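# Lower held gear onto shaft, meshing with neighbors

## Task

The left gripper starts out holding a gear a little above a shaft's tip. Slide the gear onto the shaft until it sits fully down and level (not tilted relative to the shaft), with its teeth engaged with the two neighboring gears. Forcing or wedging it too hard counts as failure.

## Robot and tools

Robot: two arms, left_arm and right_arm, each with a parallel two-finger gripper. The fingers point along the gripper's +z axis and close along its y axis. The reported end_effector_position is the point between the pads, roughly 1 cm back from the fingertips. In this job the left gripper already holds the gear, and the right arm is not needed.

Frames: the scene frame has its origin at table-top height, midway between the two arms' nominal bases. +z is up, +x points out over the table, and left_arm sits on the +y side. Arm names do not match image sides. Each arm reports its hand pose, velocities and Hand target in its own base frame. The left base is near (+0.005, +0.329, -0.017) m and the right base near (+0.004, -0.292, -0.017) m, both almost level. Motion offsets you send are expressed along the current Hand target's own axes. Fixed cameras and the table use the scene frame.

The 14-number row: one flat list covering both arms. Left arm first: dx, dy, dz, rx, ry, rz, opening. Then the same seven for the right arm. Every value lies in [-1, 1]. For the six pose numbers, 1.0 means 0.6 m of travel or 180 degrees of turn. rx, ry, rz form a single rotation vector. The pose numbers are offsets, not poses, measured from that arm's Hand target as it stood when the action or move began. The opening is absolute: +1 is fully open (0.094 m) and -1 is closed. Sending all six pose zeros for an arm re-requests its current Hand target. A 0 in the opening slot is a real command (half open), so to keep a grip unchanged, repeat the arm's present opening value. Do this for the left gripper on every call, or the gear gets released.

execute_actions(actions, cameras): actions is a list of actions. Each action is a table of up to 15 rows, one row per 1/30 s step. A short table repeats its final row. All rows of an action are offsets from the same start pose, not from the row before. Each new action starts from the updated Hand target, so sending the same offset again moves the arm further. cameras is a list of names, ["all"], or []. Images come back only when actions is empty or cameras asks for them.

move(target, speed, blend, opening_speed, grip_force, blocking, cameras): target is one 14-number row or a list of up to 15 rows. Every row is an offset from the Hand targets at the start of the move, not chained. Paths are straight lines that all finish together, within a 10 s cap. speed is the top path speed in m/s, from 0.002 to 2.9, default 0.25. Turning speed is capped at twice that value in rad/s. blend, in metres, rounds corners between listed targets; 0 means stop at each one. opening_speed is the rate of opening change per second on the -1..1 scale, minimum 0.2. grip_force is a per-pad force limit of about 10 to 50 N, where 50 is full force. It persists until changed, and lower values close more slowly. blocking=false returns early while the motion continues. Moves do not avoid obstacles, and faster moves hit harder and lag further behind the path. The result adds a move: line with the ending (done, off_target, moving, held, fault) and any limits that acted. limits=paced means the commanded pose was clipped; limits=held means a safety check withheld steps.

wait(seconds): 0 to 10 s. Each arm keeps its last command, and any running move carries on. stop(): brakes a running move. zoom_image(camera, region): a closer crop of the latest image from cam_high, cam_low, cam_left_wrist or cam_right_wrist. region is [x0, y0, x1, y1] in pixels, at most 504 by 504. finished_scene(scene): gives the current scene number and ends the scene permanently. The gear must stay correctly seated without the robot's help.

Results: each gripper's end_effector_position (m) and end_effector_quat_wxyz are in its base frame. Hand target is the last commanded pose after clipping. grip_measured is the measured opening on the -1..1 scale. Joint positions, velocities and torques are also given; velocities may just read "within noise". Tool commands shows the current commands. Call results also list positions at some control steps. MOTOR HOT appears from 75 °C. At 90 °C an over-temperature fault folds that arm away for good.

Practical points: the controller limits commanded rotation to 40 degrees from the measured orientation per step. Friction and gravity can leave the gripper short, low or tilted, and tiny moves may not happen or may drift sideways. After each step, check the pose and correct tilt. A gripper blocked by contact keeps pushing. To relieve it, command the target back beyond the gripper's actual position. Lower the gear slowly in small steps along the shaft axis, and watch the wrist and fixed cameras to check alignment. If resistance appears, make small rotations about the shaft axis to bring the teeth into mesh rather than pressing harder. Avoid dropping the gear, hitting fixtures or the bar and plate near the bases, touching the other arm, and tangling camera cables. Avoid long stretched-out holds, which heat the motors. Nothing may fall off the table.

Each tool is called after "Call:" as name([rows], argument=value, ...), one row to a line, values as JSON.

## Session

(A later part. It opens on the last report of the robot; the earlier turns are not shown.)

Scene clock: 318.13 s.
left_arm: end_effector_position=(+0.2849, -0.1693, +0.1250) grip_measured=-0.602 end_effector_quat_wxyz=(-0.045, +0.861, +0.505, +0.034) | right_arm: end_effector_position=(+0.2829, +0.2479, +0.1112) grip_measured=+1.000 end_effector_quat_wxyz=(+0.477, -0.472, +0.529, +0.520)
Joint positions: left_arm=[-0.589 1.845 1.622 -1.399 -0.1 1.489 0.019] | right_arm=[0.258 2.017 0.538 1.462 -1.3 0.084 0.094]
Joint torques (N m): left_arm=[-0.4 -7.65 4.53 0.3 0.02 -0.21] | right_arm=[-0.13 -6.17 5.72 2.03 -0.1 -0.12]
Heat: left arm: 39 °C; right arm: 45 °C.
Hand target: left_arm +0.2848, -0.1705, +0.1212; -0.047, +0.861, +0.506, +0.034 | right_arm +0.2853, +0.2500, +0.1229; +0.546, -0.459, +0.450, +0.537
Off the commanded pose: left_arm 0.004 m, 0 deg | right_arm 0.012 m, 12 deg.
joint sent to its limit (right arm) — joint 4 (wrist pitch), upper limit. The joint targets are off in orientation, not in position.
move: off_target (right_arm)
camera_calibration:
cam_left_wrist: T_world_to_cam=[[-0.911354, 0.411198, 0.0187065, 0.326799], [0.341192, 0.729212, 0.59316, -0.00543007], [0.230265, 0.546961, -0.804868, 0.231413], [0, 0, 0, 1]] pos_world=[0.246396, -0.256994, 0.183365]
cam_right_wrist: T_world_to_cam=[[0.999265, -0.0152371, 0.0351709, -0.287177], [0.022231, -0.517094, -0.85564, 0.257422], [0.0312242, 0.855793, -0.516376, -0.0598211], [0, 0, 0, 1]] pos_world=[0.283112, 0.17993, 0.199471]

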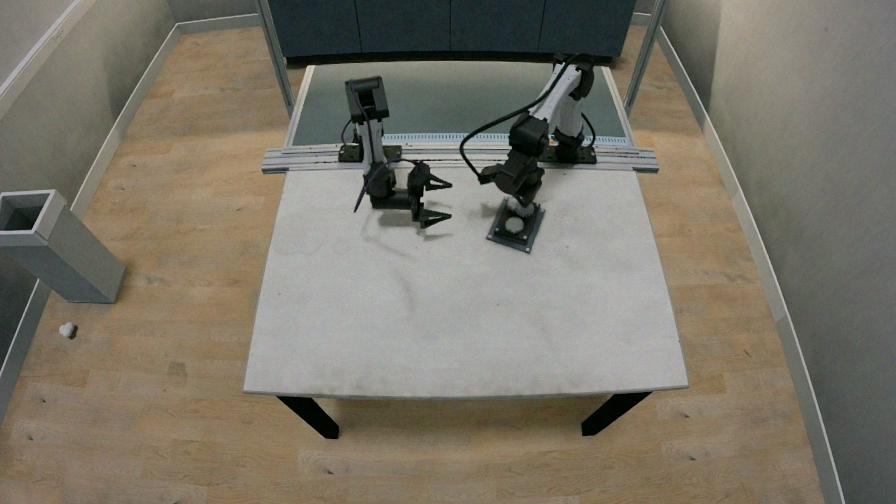

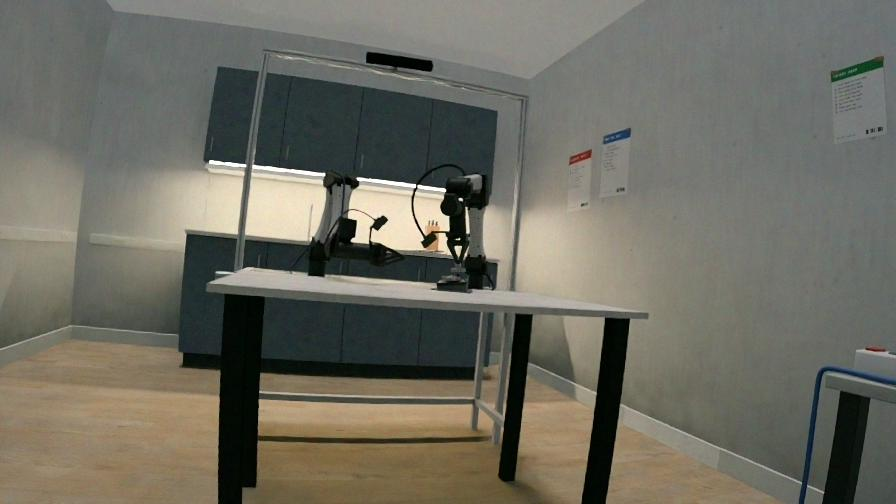

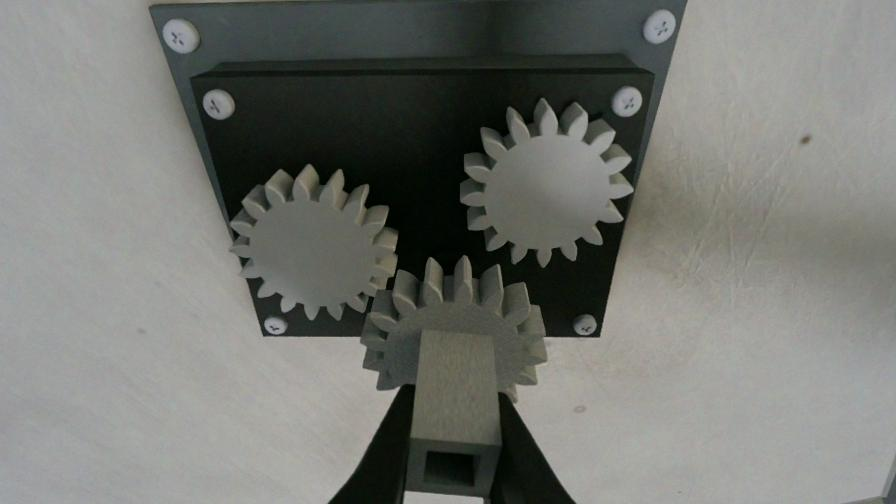

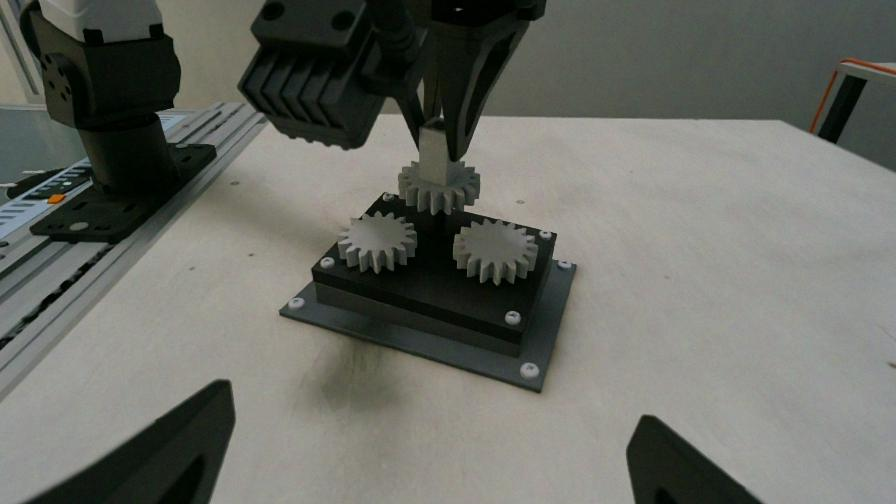

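Call:
move(target=[-0.0012,0.0006,0.0048,0,0,-0.025,-1,0,0,0,0,0,0,1], speed=0.05, cameras=["cam_low","cam_left_wrist","cam_right_wrist"])

Call:
zoom_image(camera="cam_right_wrist", region=[330, 140, 550, 300])

Call:
zoom_image(camera="cam_low", region=[440, 255, 476, 291])

Call:
zoom_image(camera="cam_left_wrist", region=[330, 180, 580, 400])

Call:
zoom_image(camera="cam_right_wrist", region=[390, 170, 490, 245])

Scene clock: 471.97 s.
left_arm: end_effector_position=(+0.2852, -0.1695, +0.1225) grip_measured=-0.602 end_effector_quat_wxyz=(-0.043, +0.840, +0.539, +0.036) | right_arm: end_effector_position=(+0.2829, +0.2479, +0.1112) grip_measured=+1.000 end_effector_quat_wxyz=(+0.477, -0.472, +0.529, +0.520)
Joint positions: left_arm=[-0.589 1.845 1.612 -1.387 -0.1 1.41 0.019] | right_arm=[0.258 2.017 0.538 1.462 -1.3 0.084 0.094]
Joint torques (N m): left_arm=[-0.49 -7.6 4.51 0.31 0.01 -0.24] | right_arm=[-0.06 -6.13 5.79 2.04 -0.1 -0.13]
Heat: left arm: 38 °C; right arm: 49 °C.
Hand target: left_arm +0.2848, -0.1710, +0.1182; -0.045, +0.840, +0.539, +0.036 | right_arm +0.2853, +0.2500, +0.1229; +0.546, -0.459, +0.450, +0.537
Off the commanded pose: left_arm 0.005 m, 0 deg | right_arm 0.012 m, 12 deg.
joint sent to its limit (right arm) — joint 4 (wrist pitch), upper limit. The joint targets are off in orientation, not in position.
move: off_target (right_arm)
camera_calibration:
cam_left_wrist: T_world_to_cam=[[-0.940814, 0.338811, 0.0087116, 0.324624], [0.277236, 0.754539, 0.59482, 0.0184368], [0.194958, 0.56203, -0.803812, 0.241895], [0, 0, 0, 1]] pos_world=[0.25314, -0.25985, 0.180643]
cam_right_wrist: T_world_to_cam=[[0.999265, -0.0152371, 0.0351709, -0.287177], [0.022231, -0.517094, -0.85564, 0.257422], [0.0312242, 0.855793, -0.516376, -0.0598211], [0, 0, 0, 1]] pos_world=[0.283112, 0.17993, 0.199471]
Images, in order (width x height): cam_low 896x504, cam_left_wrist 896x504, cam_right_wrist 896x504.

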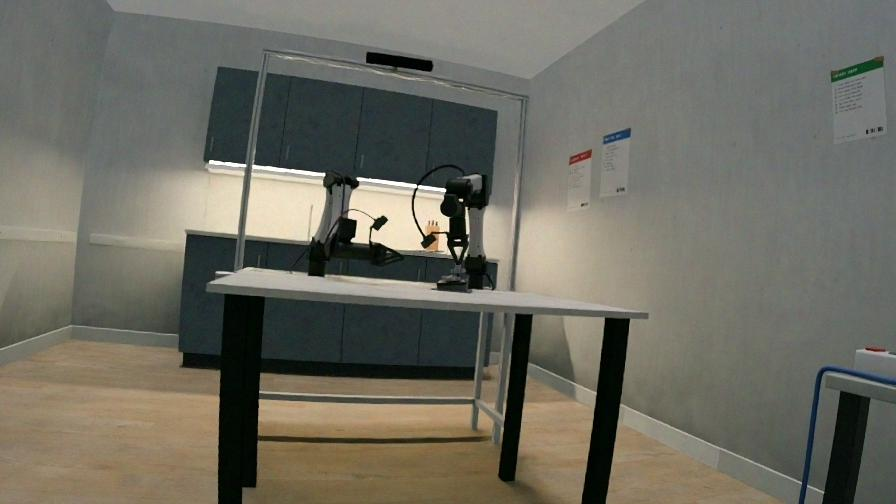

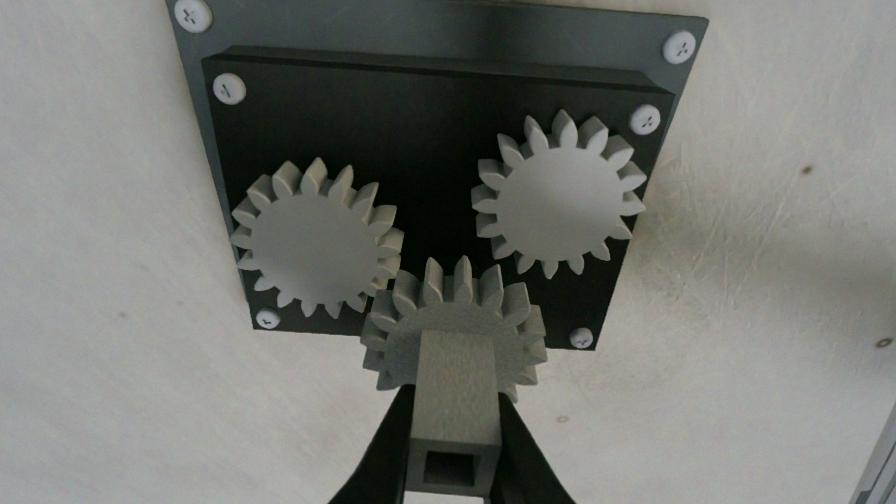

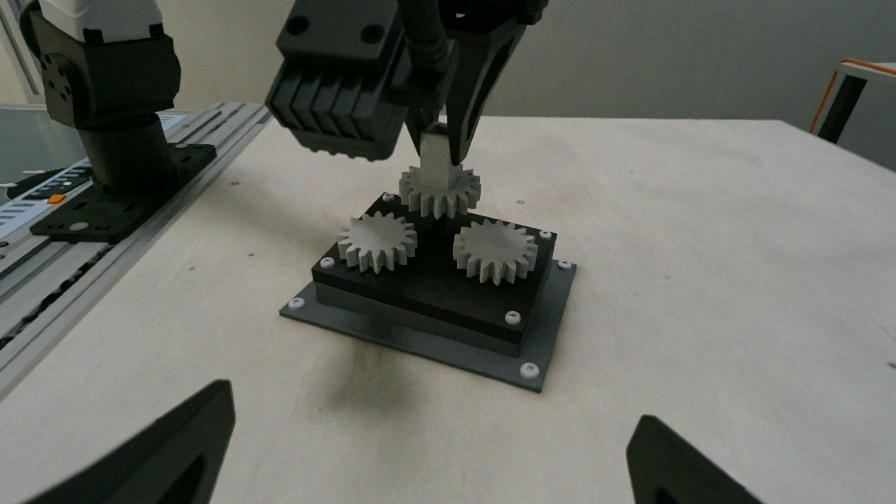

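Scaled by 2.291 from the camera's 896x504 image, which has a finer 1280x720 frame.

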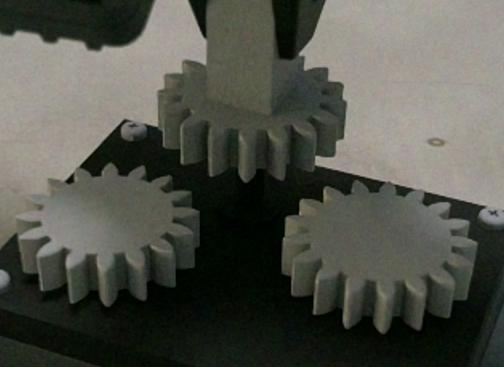

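Scaled by 14.000 from the camera's 896x504 image, which has a finer 1280x720 frame.

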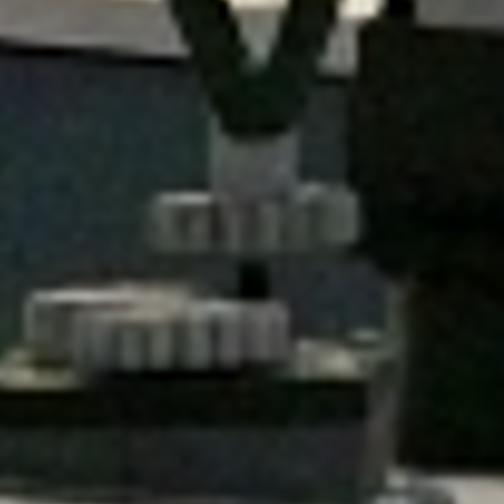

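Scaled by 2.016 from the camera's 896x504 image, which has a finer 1280x720 frame.

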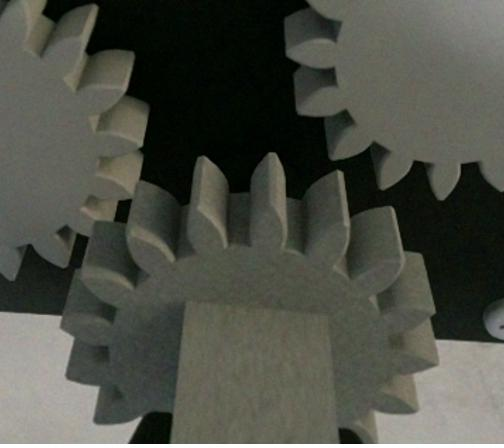

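Scaled by 5.040 from the camera's 896x504 image, which has a finer 1280x720 frame.

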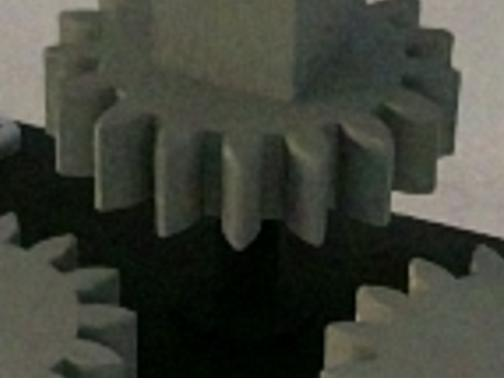

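Call:
move(target=[-0.0006,0.0003,0.0075,0,0,0,-1,0,0,0,0,0,0,1], speed=0.03, cameras=["cam_low","cam_right_wrist"])

Call:
zoom_image(camera="cam_right_wrist", region=[330, 140, 550, 300])

Call:
zoom_image(camera="cam_low", region=[440, 255, 476, 291])

Scene clock: 487.67 s.
left_arm: end_effector_position=(+0.2850, -0.1694, +0.1180) grip_measured=-0.602 end_effector_quat_wxyz=(-0.043, +0.840, +0.539, +0.036) | right_arm: end_effector_position=(+0.2829, +0.2479, +0.1112) grip_measured=+1.000 end_effector_quat_wxyz=(+0.477, -0.472, +0.529, +0.520)
Joint positions: left_arm=[-0.589 1.845 1.594 -1.37 -0.1 1.409 0.019] | right_arm=[0.258 2.017 0.538 1.462 -1.3 0.084 0.094]
Joint torques (N m): left_arm=[-0.44 -7.64 4.53 0.32 0.01 -0.21] | right_arm=[-0.1 -6.12 5.72 2.01 -0.1 -0.14]
Heat: left arm: 38 °C; right arm: 50 °C.
Hand target: left_arm +0.2848, -0.1708, +0.1136; -0.046, +0.840, +0.539, +0.036 | right_arm +0.2853, +0.2500, +0.1229; +0.546, -0.459, +0.450, +0.537
Off the commanded pose: left_arm 0.005 m, 0 deg | right_arm 0.012 m, 12 deg.
joint sent to its limit (right arm) — joint 4 (wrist pitch), upper limit. The joint targets are off in orientation, not in position.
move: off_target (right_arm)
camera_calibration:
cam_right_wrist: T_world_to_cam=[[0.999265, -0.0152371, 0.0351709, -0.287177], [0.022231, -0.517094, -0.85564, 0.257422], [0.0312242, 0.855793, -0.516376, -0.0598211], [0, 0, 0, 1]] pos_world=[0.283112, 0.17993, 0.199471]
Images, in order (width x height): cam_low 896x504, cam_right_wrist 896x504.

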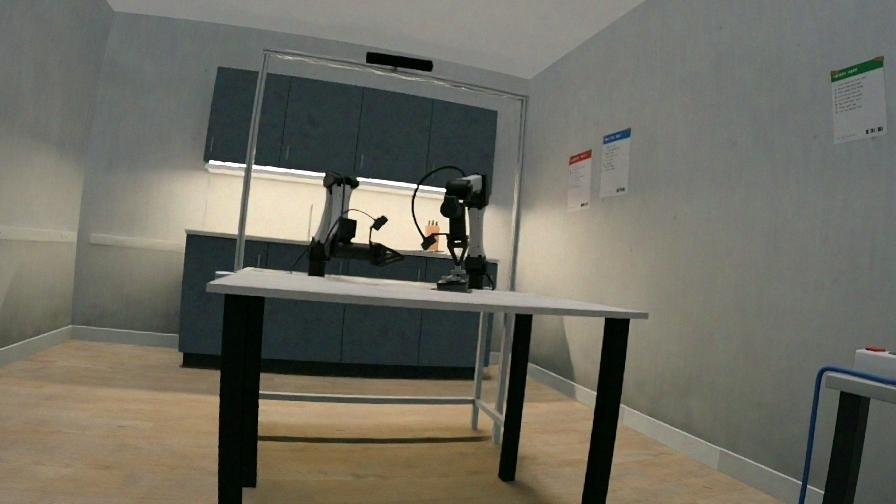

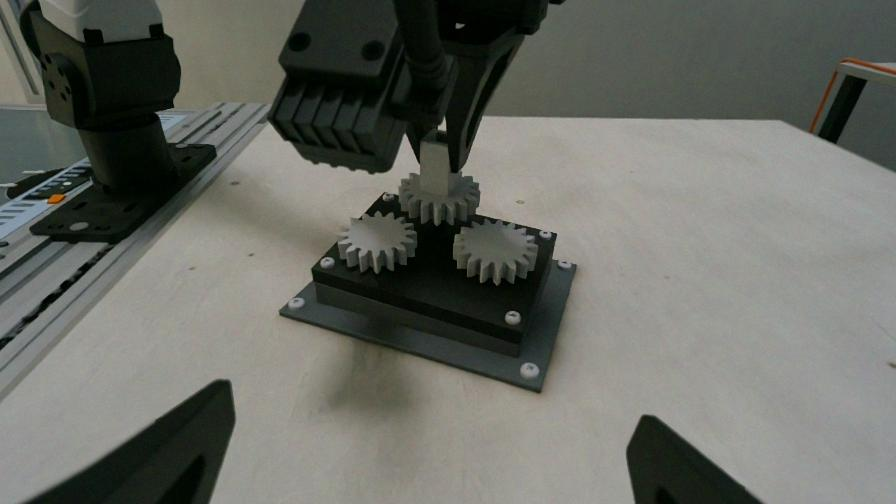

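Scaled by 2.291 from the camera's 896x504 image, which has a finer 1280x720 frame.

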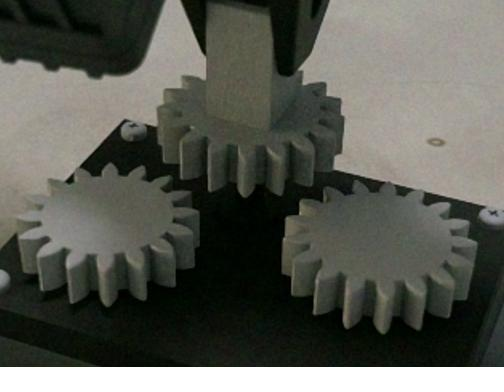

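Scaled by 14.000 from the camera's 896x504 image, which has a finer 1280x720 frame.

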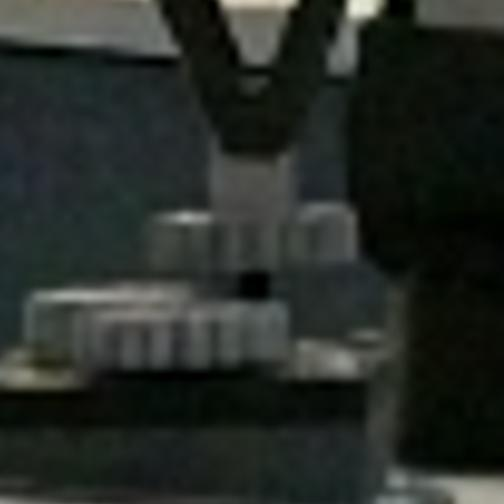

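Call:
move(target=[0,0,0.0067,0,0,0,-1,0,0,0,0,0,0,1], speed=0.03, cameras=["cam_left_wrist","cam_right_wrist"])

Call:
zoom_image(camera="cam_right_wrist", region=[330, 140, 550, 300])

Call:
zoom_image(camera="cam_left_wrist", region=[330, 180, 580, 400])

Scene clock: 499.67 s.
left_arm: end_effector_position=(+0.2850, -0.1694, +0.1140) grip_measured=-0.602 end_effector_quat_wxyz=(-0.043, +0.840, +0.539, +0.036) | right_arm: end_effector_position=(+0.2829, +0.2479, +0.1112) grip_measured=+1.000 end_effector_quat_wxyz=(+0.477, -0.472, +0.529, +0.520)
Joint positions: left_arm=[-0.589 1.845 1.578 -1.354 -0.1 1.409 0.019] | right_arm=[0.258 2.017 0.538 1.462 -1.3 0.084 0.094]
Joint torques (N m): left_arm=[-0.39 -7.61 4.53 0.33 0.01 -0.19] | right_arm=[-0.13 -6.11 5.79 2.05 -0.08 -0.13]
Heat: left arm: 38 °C; right arm: 50 °C.
Hand target: left_arm +0.2849, -0.1703, +0.1097; -0.045, +0.840, +0.539, +0.036 | right_arm +0.2853, +0.2500, +0.1229; +0.546, -0.459, +0.450, +0.537
Off the commanded pose: left_arm 0.004 m, 0 deg | right_arm 0.012 m, 12 deg.
joint sent to its limit (right arm) — joint 4 (wrist pitch), upper limit. The joint targets are off in orientation, not in position.
move: off_target (right_arm)
camera_calibration:
cam_left_wrist: T_world_to_cam=[[-0.941068, 0.338087, 0.00940504, 0.324235], [0.277008, 0.754503, 0.594973, 0.0235551], [0.194056, 0.562515, -0.803691, 0.235301], [0, 0, 0, 1]] pos_world=[0.25294, -0.259752, 0.172045]
cam_right_wrist: T_world_to_cam=[[0.999265, -0.0152371, 0.0351709, -0.287177], [0.022231, -0.517094, -0.85564, 0.257422], [0.0312242, 0.855793, -0.516376, -0.0598211], [0, 0, 0, 1]] pos_world=[0.283112, 0.17993, 0.199471]
Images, in order (width x height): cam_left_wrist 896x504, cam_right_wrist 896x504.

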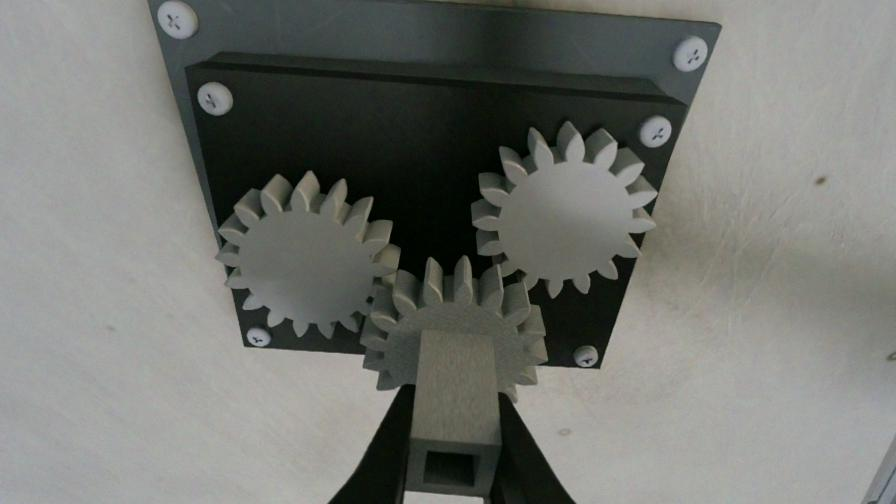

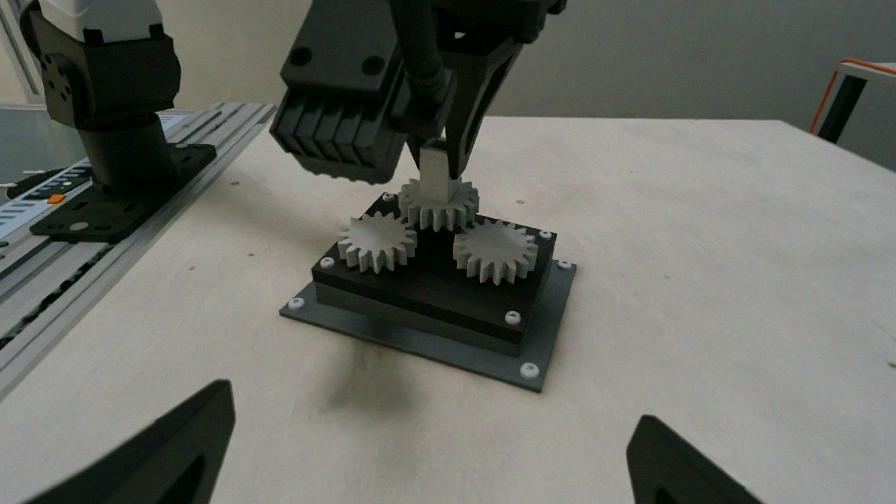

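Scaled by 2.291 from the camera's 896x504 image, which has a finer 1280x720 frame.

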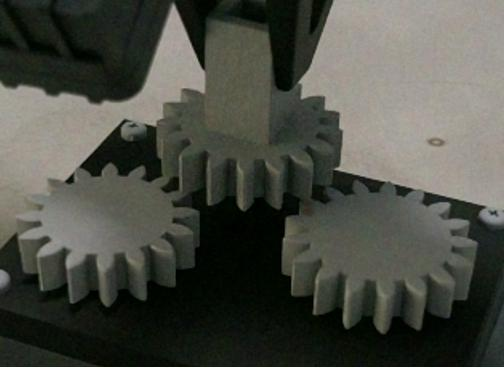

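Scaled by 2.016 from the camera's 896x504 image, which has a finer 1280x720 frame.

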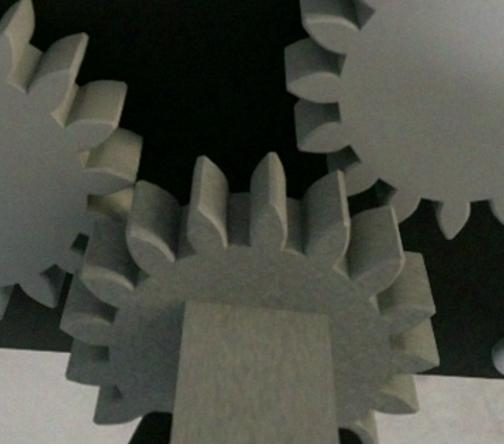

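Call:
move(target=[0,0,0.0035,0,0,0,-1,0,0,0,0,0,0,1], speed=0.02, cameras=["cam_left_wrist","cam_right_wrist"])

Call:
zoom_image(camera="cam_right_wrist", region=[380, 190, 500, 280])

Call:
zoom_image(camera="cam_left_wrist", region=[340, 200, 440, 340])

Call:
zoom_image(camera="cam_left_wrist", region=[460, 210, 560, 350])

Scene clock: 514.27 s.
left_arm: end_effector_position=(+0.2849, -0.1694, +0.1119) grip_measured=-0.602 end_effector_quat_wxyz=(-0.043, +0.840, +0.539, +0.036) | right_arm: end_effector_position=(+0.2829, +0.2479, +0.1112) grip_measured=+1.000 end_effector_quat_wxyz=(+0.477, -0.472, +0.529, +0.520)
Joint positions: left_arm=[-0.589 1.845 1.569 -1.346 -0.1 1.409 0.019] | right_arm=[0.258 2.017 0.538 1.462 -1.3 0.084 0.094]
Joint torques (N m): left_arm=[-0.36 -7.62 4.49 0.31 0.01 -0.19] | right_arm=[-0.14 -6.15 5.81 2.04 -0.08 -0.15]
Heat: left arm: 39 °C; right arm: 50 °C.
Hand target: left_arm +0.2849, -0.1701, +0.1076; -0.045, +0.840, +0.539, +0.036 | right_arm +0.2853, +0.2500, +0.1229; +0.546, -0.459, +0.450, +0.537
Off the commanded pose: left_arm 0.004 m, 0 deg | right_arm 0.012 m, 12 deg.
joint sent to its limit (right arm) — joint 4 (wrist pitch), upper limit. The joint targets are off in orientation, not in position.
move: off_target (right_arm)
camera_calibration:
cam_left_wrist: T_world_to_cam=[[-0.941068, 0.338087, 0.00940504, 0.324221], [0.277008, 0.754503, 0.594973, 0.0247291], [0.194056, 0.562515, -0.803691, 0.233557], [0, 0, 0, 1]] pos_world=[0.25294, -0.259652, 0.169945]
cam_right_wrist: T_world_to_cam=[[0.999265, -0.0152371, 0.0351709, -0.287177], [0.022231, -0.517094, -0.85564, 0.257422], [0.0312242, 0.855793, -0.516376, -0.0598211], [0, 0, 0, 1]] pos_world=[0.283112, 0.17993, 0.199471]
Images, in order (width x height): cam_left_wrist 896x504, cam_right_wrist 896x504.

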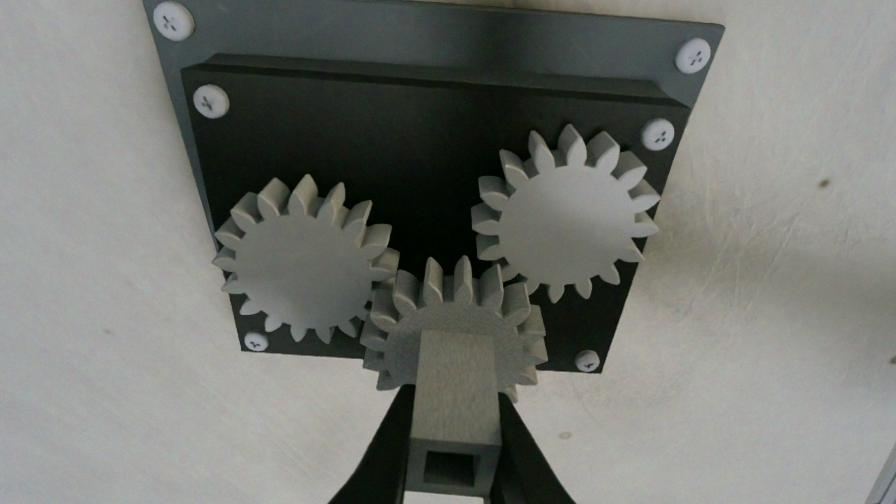

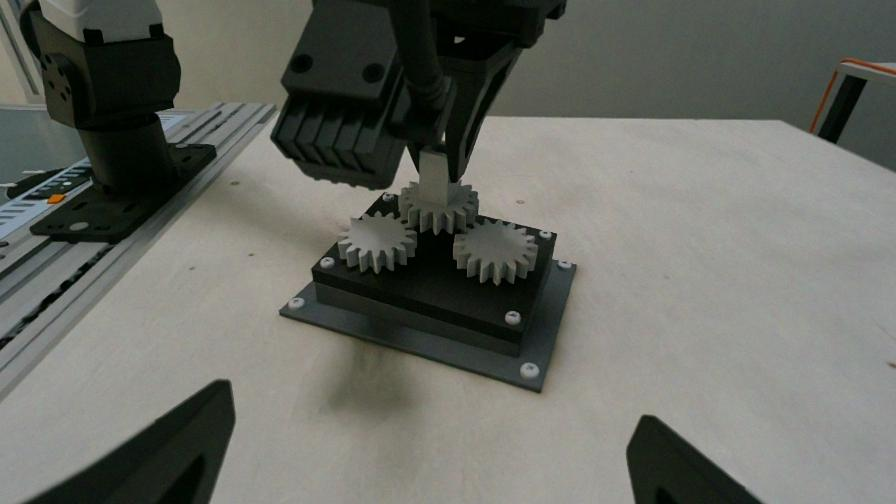

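Scaled by 4.200 from the camera's 896x504 image, which has a finer 1280x720 frame.

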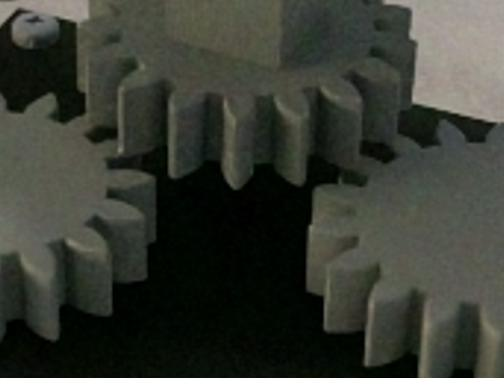

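Scaled by 3.600 from the camera's 896x504 image, which has a finer 1280x720 frame.

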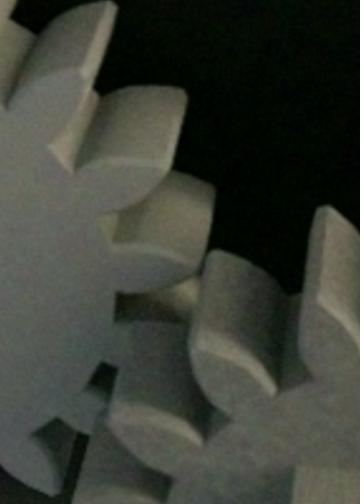

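Scaled by 3.600 from the camera's 896x504 image, which has a finer 1280x720 frame.

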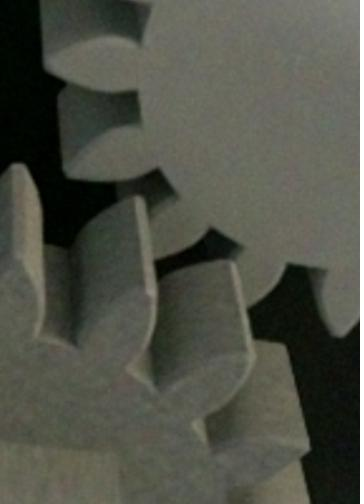

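Call:
move(target=[0,0,0.005,0,0,0,-1,0,0,0,0,0,0,1], speed=0.02, cameras=["cam_left_wrist","cam_right_wrist"])

Call:
zoom_image(camera="cam_right_wrist", region=[380, 190, 500, 280])

Call:
zoom_image(camera="cam_left_wrist", region=[330, 200, 570, 380])

Scene clock: 532.93 s.
left_arm: end_effector_position=(+0.2847, -0.1692, +0.1094) grip_measured=-0.602 end_effector_quat_wxyz=(-0.044, +0.840, +0.539, +0.036) | right_arm: end_effector_position=(+0.2829, +0.2479, +0.1112) grip_measured=+1.000 end_effector_quat_wxyz=(+0.477, -0.472, +0.529, +0.520)
Joint positions: left_arm=[-0.589 1.845 1.559 -1.337 -0.1 1.409 0.019] | right_arm=[0.258 2.017 0.538 1.462 -1.3 0.084 0.094]
Joint torques (N m): left_arm=[-0.31 -7.61 4.38 0.34 0.02 -0.18] | right_arm=[-0.09 -6.19 5.81 2.05 -0.1 -0.14]
Heat: left arm: 39 °C; right arm: 50 °C.
Hand target: left_arm +0.2849, -0.1697, +0.1046; -0.045, +0.840, +0.539, +0.036 | right_arm +0.2853, +0.2500, +0.1229; +0.546, -0.459, +0.450, +0.537
Off the commanded pose: left_arm 0.005 m, 0 deg | right_arm 0.012 m, 12 deg.
joint sent to its limit (right arm) — joint 4 (wrist pitch), upper limit. The joint targets are off in orientation, not in position.
move: off_target (right_arm)
camera_calibration:
cam_left_wrist: T_world_to_cam=[[-0.941058, 0.338093, 0.0101759, 0.323893], [0.277404, 0.754221, 0.595145, 0.0259936], [0.19354, 0.562889, -0.803554, 0.231736], [0, 0, 0, 1]] pos_world=[0.252741, -0.259552, 0.167446]
cam_right_wrist: T_world_to_cam=[[0.999265, -0.0152371, 0.0351709, -0.287177], [0.022231, -0.517094, -0.85564, 0.257422], [0.0312242, 0.855793, -0.516376, -0.0598211], [0, 0, 0, 1]] pos_world=[0.283112, 0.17993, 0.199471]
Images, in order (width x height): cam_left_wrist 896x504, cam_right_wrist 896x504.

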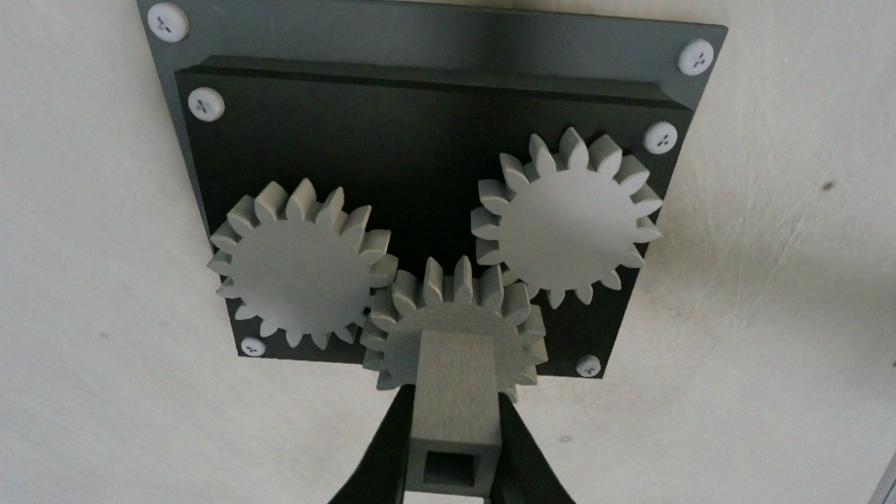

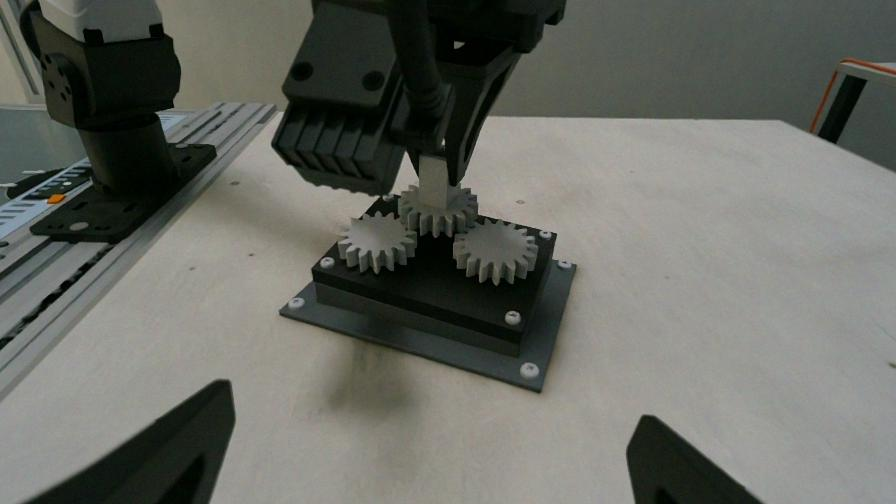

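Scaled by 4.200 from the camera's 896x504 image, which has a finer 1280x720 frame.

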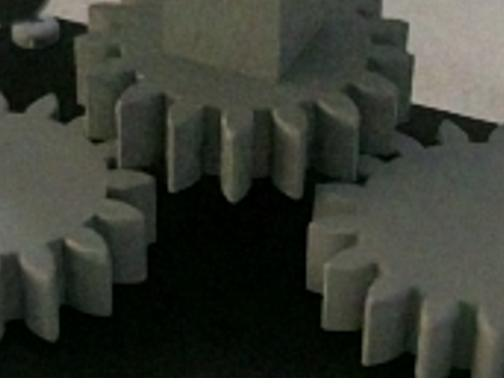

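Scaled by 2.100 from the camera's 896x504 image, which has a finer 1280x720 frame.

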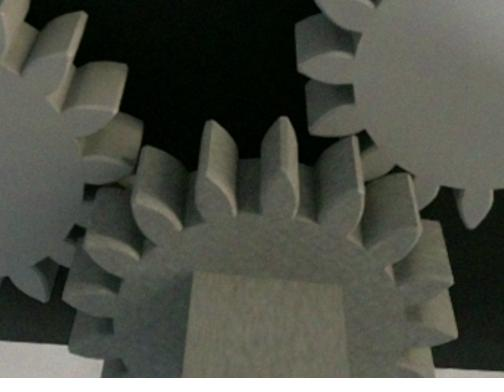

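Call:
move(target=[0,0,0.0035,0,0,0,-1,0,0,0,0,0,0,1], speed=0.02)

Scene clock: 539.20 s.
left_arm: end_effector_position=(+0.2848, -0.1692, +0.1090) grip_measured=-0.601 end_effector_quat_wxyz=(-0.043, +0.840, +0.539, +0.036) | right_arm: end_effector_position=(+0.2829, +0.2479, +0.1112) grip_measured=+1.000 end_effector_quat_wxyz=(+0.477, -0.472, +0.529, +0.520)
Joint positions: left_arm=[-0.589 1.845 1.558 -1.335 -0.1 1.409 0.019] | right_arm=[0.258 2.017 0.538 1.462 -1.3 0.084 0.094]
Joint torques (N m): left_arm=[-0.21 -7.64 3.84 0.39 0.01 -0.18] | right_arm=[-0.13 -6.15 5.78 2.01 -0.09 -0.12]
Heat: left arm: 39 °C; right arm: 51 °C.
Hand target: left_arm +0.2849, -0.1695, +0.1025; -0.045, +0.840, +0.539, +0.036 | right_arm +0.2853, +0.2500, +0.1229; +0.546, -0.459, +0.450, +0.537
Off the commanded pose: left_arm 0.006 m, 0 deg | right_arm 0.012 m, 12 deg.
joint sent to its limit (right arm) — joint 4 (wrist pitch), upper limit. The joint targets are off in orientation, not in position.
move: off_target (right_arm)

Call:
execute_actions(actions=[])

Call:
zoom_image(camera="cam_left_wrist", region=[480, 220, 560, 320])

Call:
zoom_image(camera="cam_left_wrist", region=[340, 230, 420, 350])

Call:
zoom_image(camera="cam_right_wrist", region=[390, 200, 440, 250])

Call:
zoom_image(camera="cam_right_wrist", region=[440, 200, 490, 250])

Call:
zoom_image(camera="cam_low", region=[440, 255, 476, 291])

Scene clock: 549.83 s.
left_arm: end_effector_position=(+0.2848, -0.1692, +0.1090) grip_measured=-0.601 end_effector_quat_wxyz=(-0.043, +0.840, +0.539, +0.036) | right_arm: end_effector_position=(+0.2829, +0.2479, +0.1112) grip_measured=+1.000 end_effector_quat_wxyz=(+0.477, -0.472, +0.529, +0.520)
Joint positions: left_arm=[-0.589 1.845 1.558 -1.335 -0.1 1.409 0.019] | right_arm=[0.258 2.017 0.538 1.462 -1.3 0.084 0.094]
Joint velocities: within noise
Joint torques (N m): left_arm=[-0.2 -7.64 3.81 0.4 0.01 -0.17] | right_arm=[-0.12 -6.15 5.76 2.03 -0.08 -0.14]
Heat: left arm: 39 °C; right arm: 51 °C.
Hand target: left_arm +0.2849, -0.1695, +0.1025; -0.045, +0.840, +0.539, +0.036 | right_arm +0.2853, +0.2500, +0.1229; +0.546, -0.459, +0.450, +0.537
Tool commands: left_gripper/opening=-1.0 right_gripper/opening=+1.0
Off the commanded pose: left_arm 0.006 m, 0 deg | right_arm 0.012 m, 12 deg.
camera_calibration:
cam_left_wrist: T_world_to_cam=[[-0.941058, 0.338105, 0.00974398, 0.323972], [0.277183, 0.754342, 0.595095, 0.0263278], [0.193854, 0.562719, -0.803597, 0.231297], [0, 0, 0, 1]] pos_world=[0.252741, -0.259552, 0.167045]
cam_right_wrist: T_world_to_cam=[[0.999265, -0.0152371, 0.0351709, -0.287177], [0.022231, -0.517094, -0.85564, 0.257422], [0.0312242, 0.855793, -0.516376, -0.0598211], [0, 0, 0, 1]] pos_world=[0.283112, 0.17993, 0.199471]

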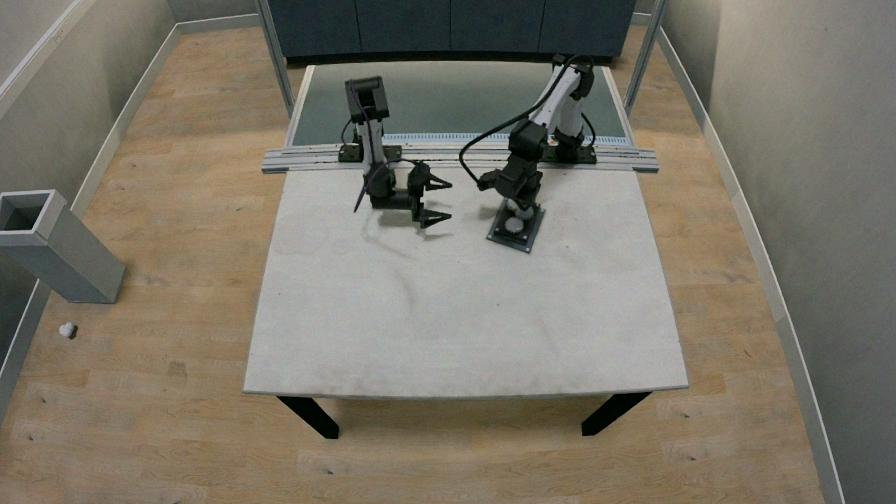

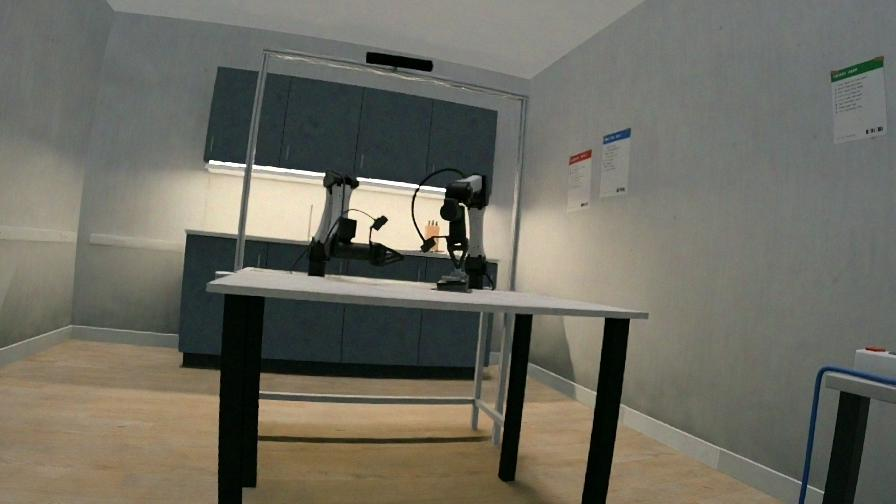

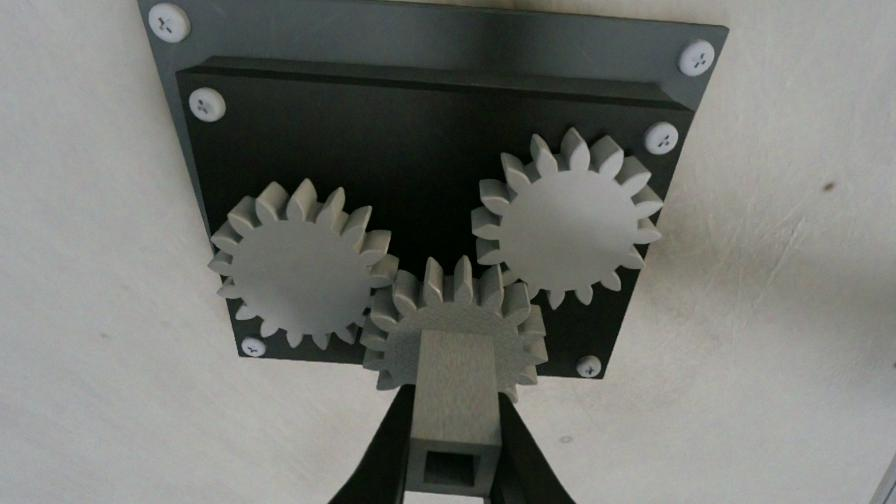

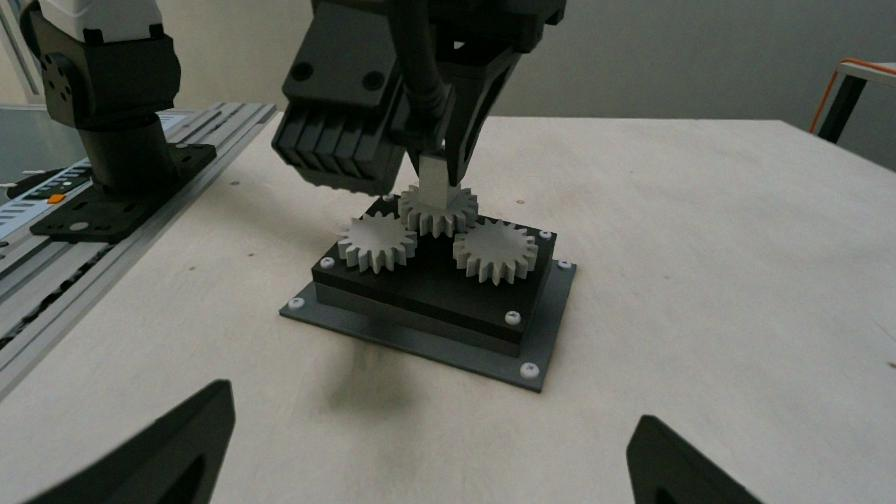

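Scaled by 5.040 from the camera's 896x504 image, which has a finer 1280x720 frame.

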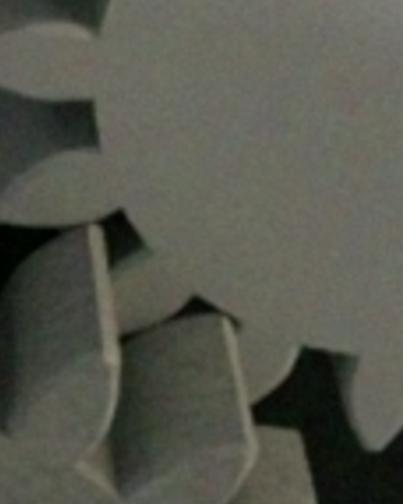

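Scaled by 4.200 from the camera's 896x504 image, which has a finer 1280x720 frame.

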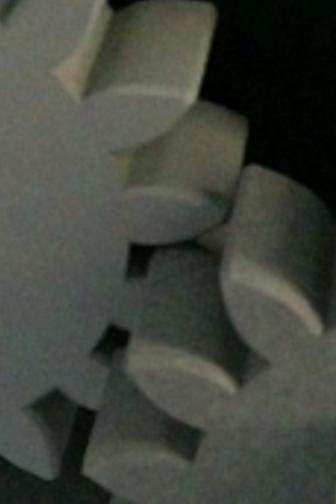

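Scaled by 10.080 from the camera's 896x504 image, which has a finer 1280x720 frame.

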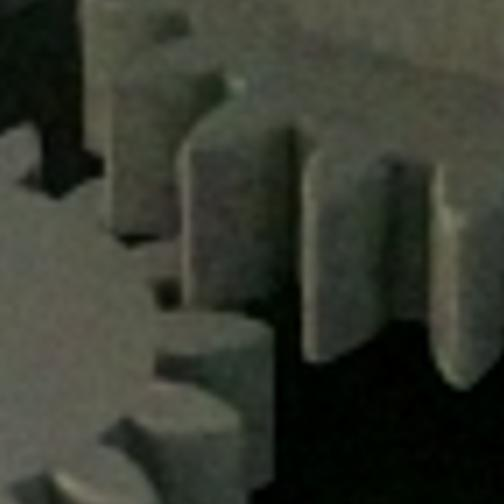

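Scaled by 10.080 from the camera's 896x504 image, which has a finer 1280x720 frame.

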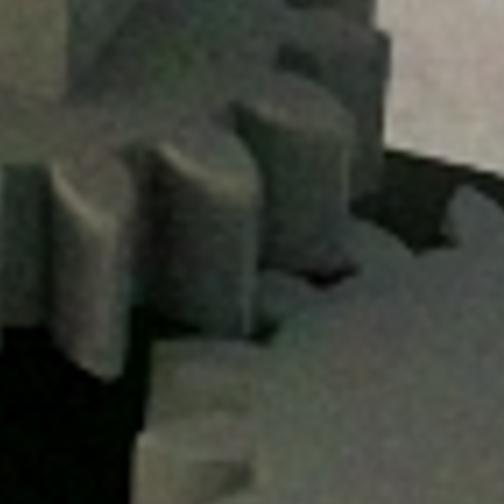

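Scaled by 14.000 from the camera's 896x504 image, which has a finer 1280x720 frame.

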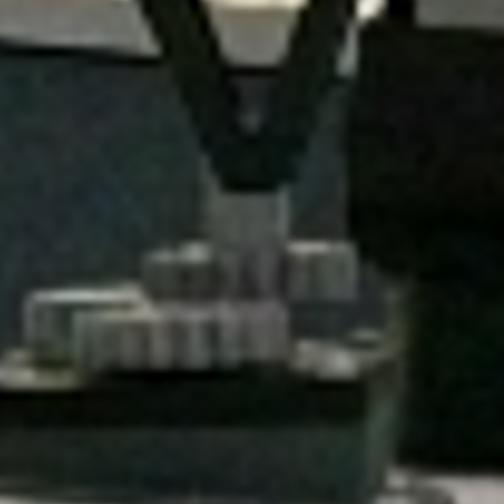

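Call:
move(target=[0.003,-0.0013,0,0,0,0,-1,0,0,0,0,0,0,1], speed=0.02)

Scene clock: 577.03 s.
left_arm: end_effector_position=(+0.2848, -0.1692, +0.1090) grip_measured=-0.601 end_effector_quat_wxyz=(-0.043, +0.840, +0.539, +0.036) | right_arm: end_effector_position=(+0.2829, +0.2479, +0.1112) grip_measured=+1.000 end_effector_quat_wxyz=(+0.477, -0.472, +0.529, +0.520)
Joint positions: left_arm=[-0.589 1.845 1.558 -1.335 -0.1 1.409 0.019] | right_arm=[0.258 2.017 0.538 1.462 -1.3 0.084 0.094]
Joint torques (N m): left_arm=[0.17 -7.95 3.45 0.39 0.01 -0.13] | right_arm=[-0.14 -6.11 5.79 2.04 -0.09 -0.12]
Heat: left arm: 39 °C; right arm: 51 °C.
Hand target: left_arm +0.2849, -0.1675, +0.1027; -0.046, +0.840, +0.539, +0.036 | right_arm +0.2853, +0.2500, +0.1229; +0.546, -0.459, +0.450, +0.537
Off the commanded pose: left_arm 0.006 m, 0 deg | right_arm 0.012 m, 12 deg.
joint sent to its limit (right arm) — joint 4 (wrist pitch), upper limit. The joint targets are off in orientation, not in position.
move: off_target (right_arm)


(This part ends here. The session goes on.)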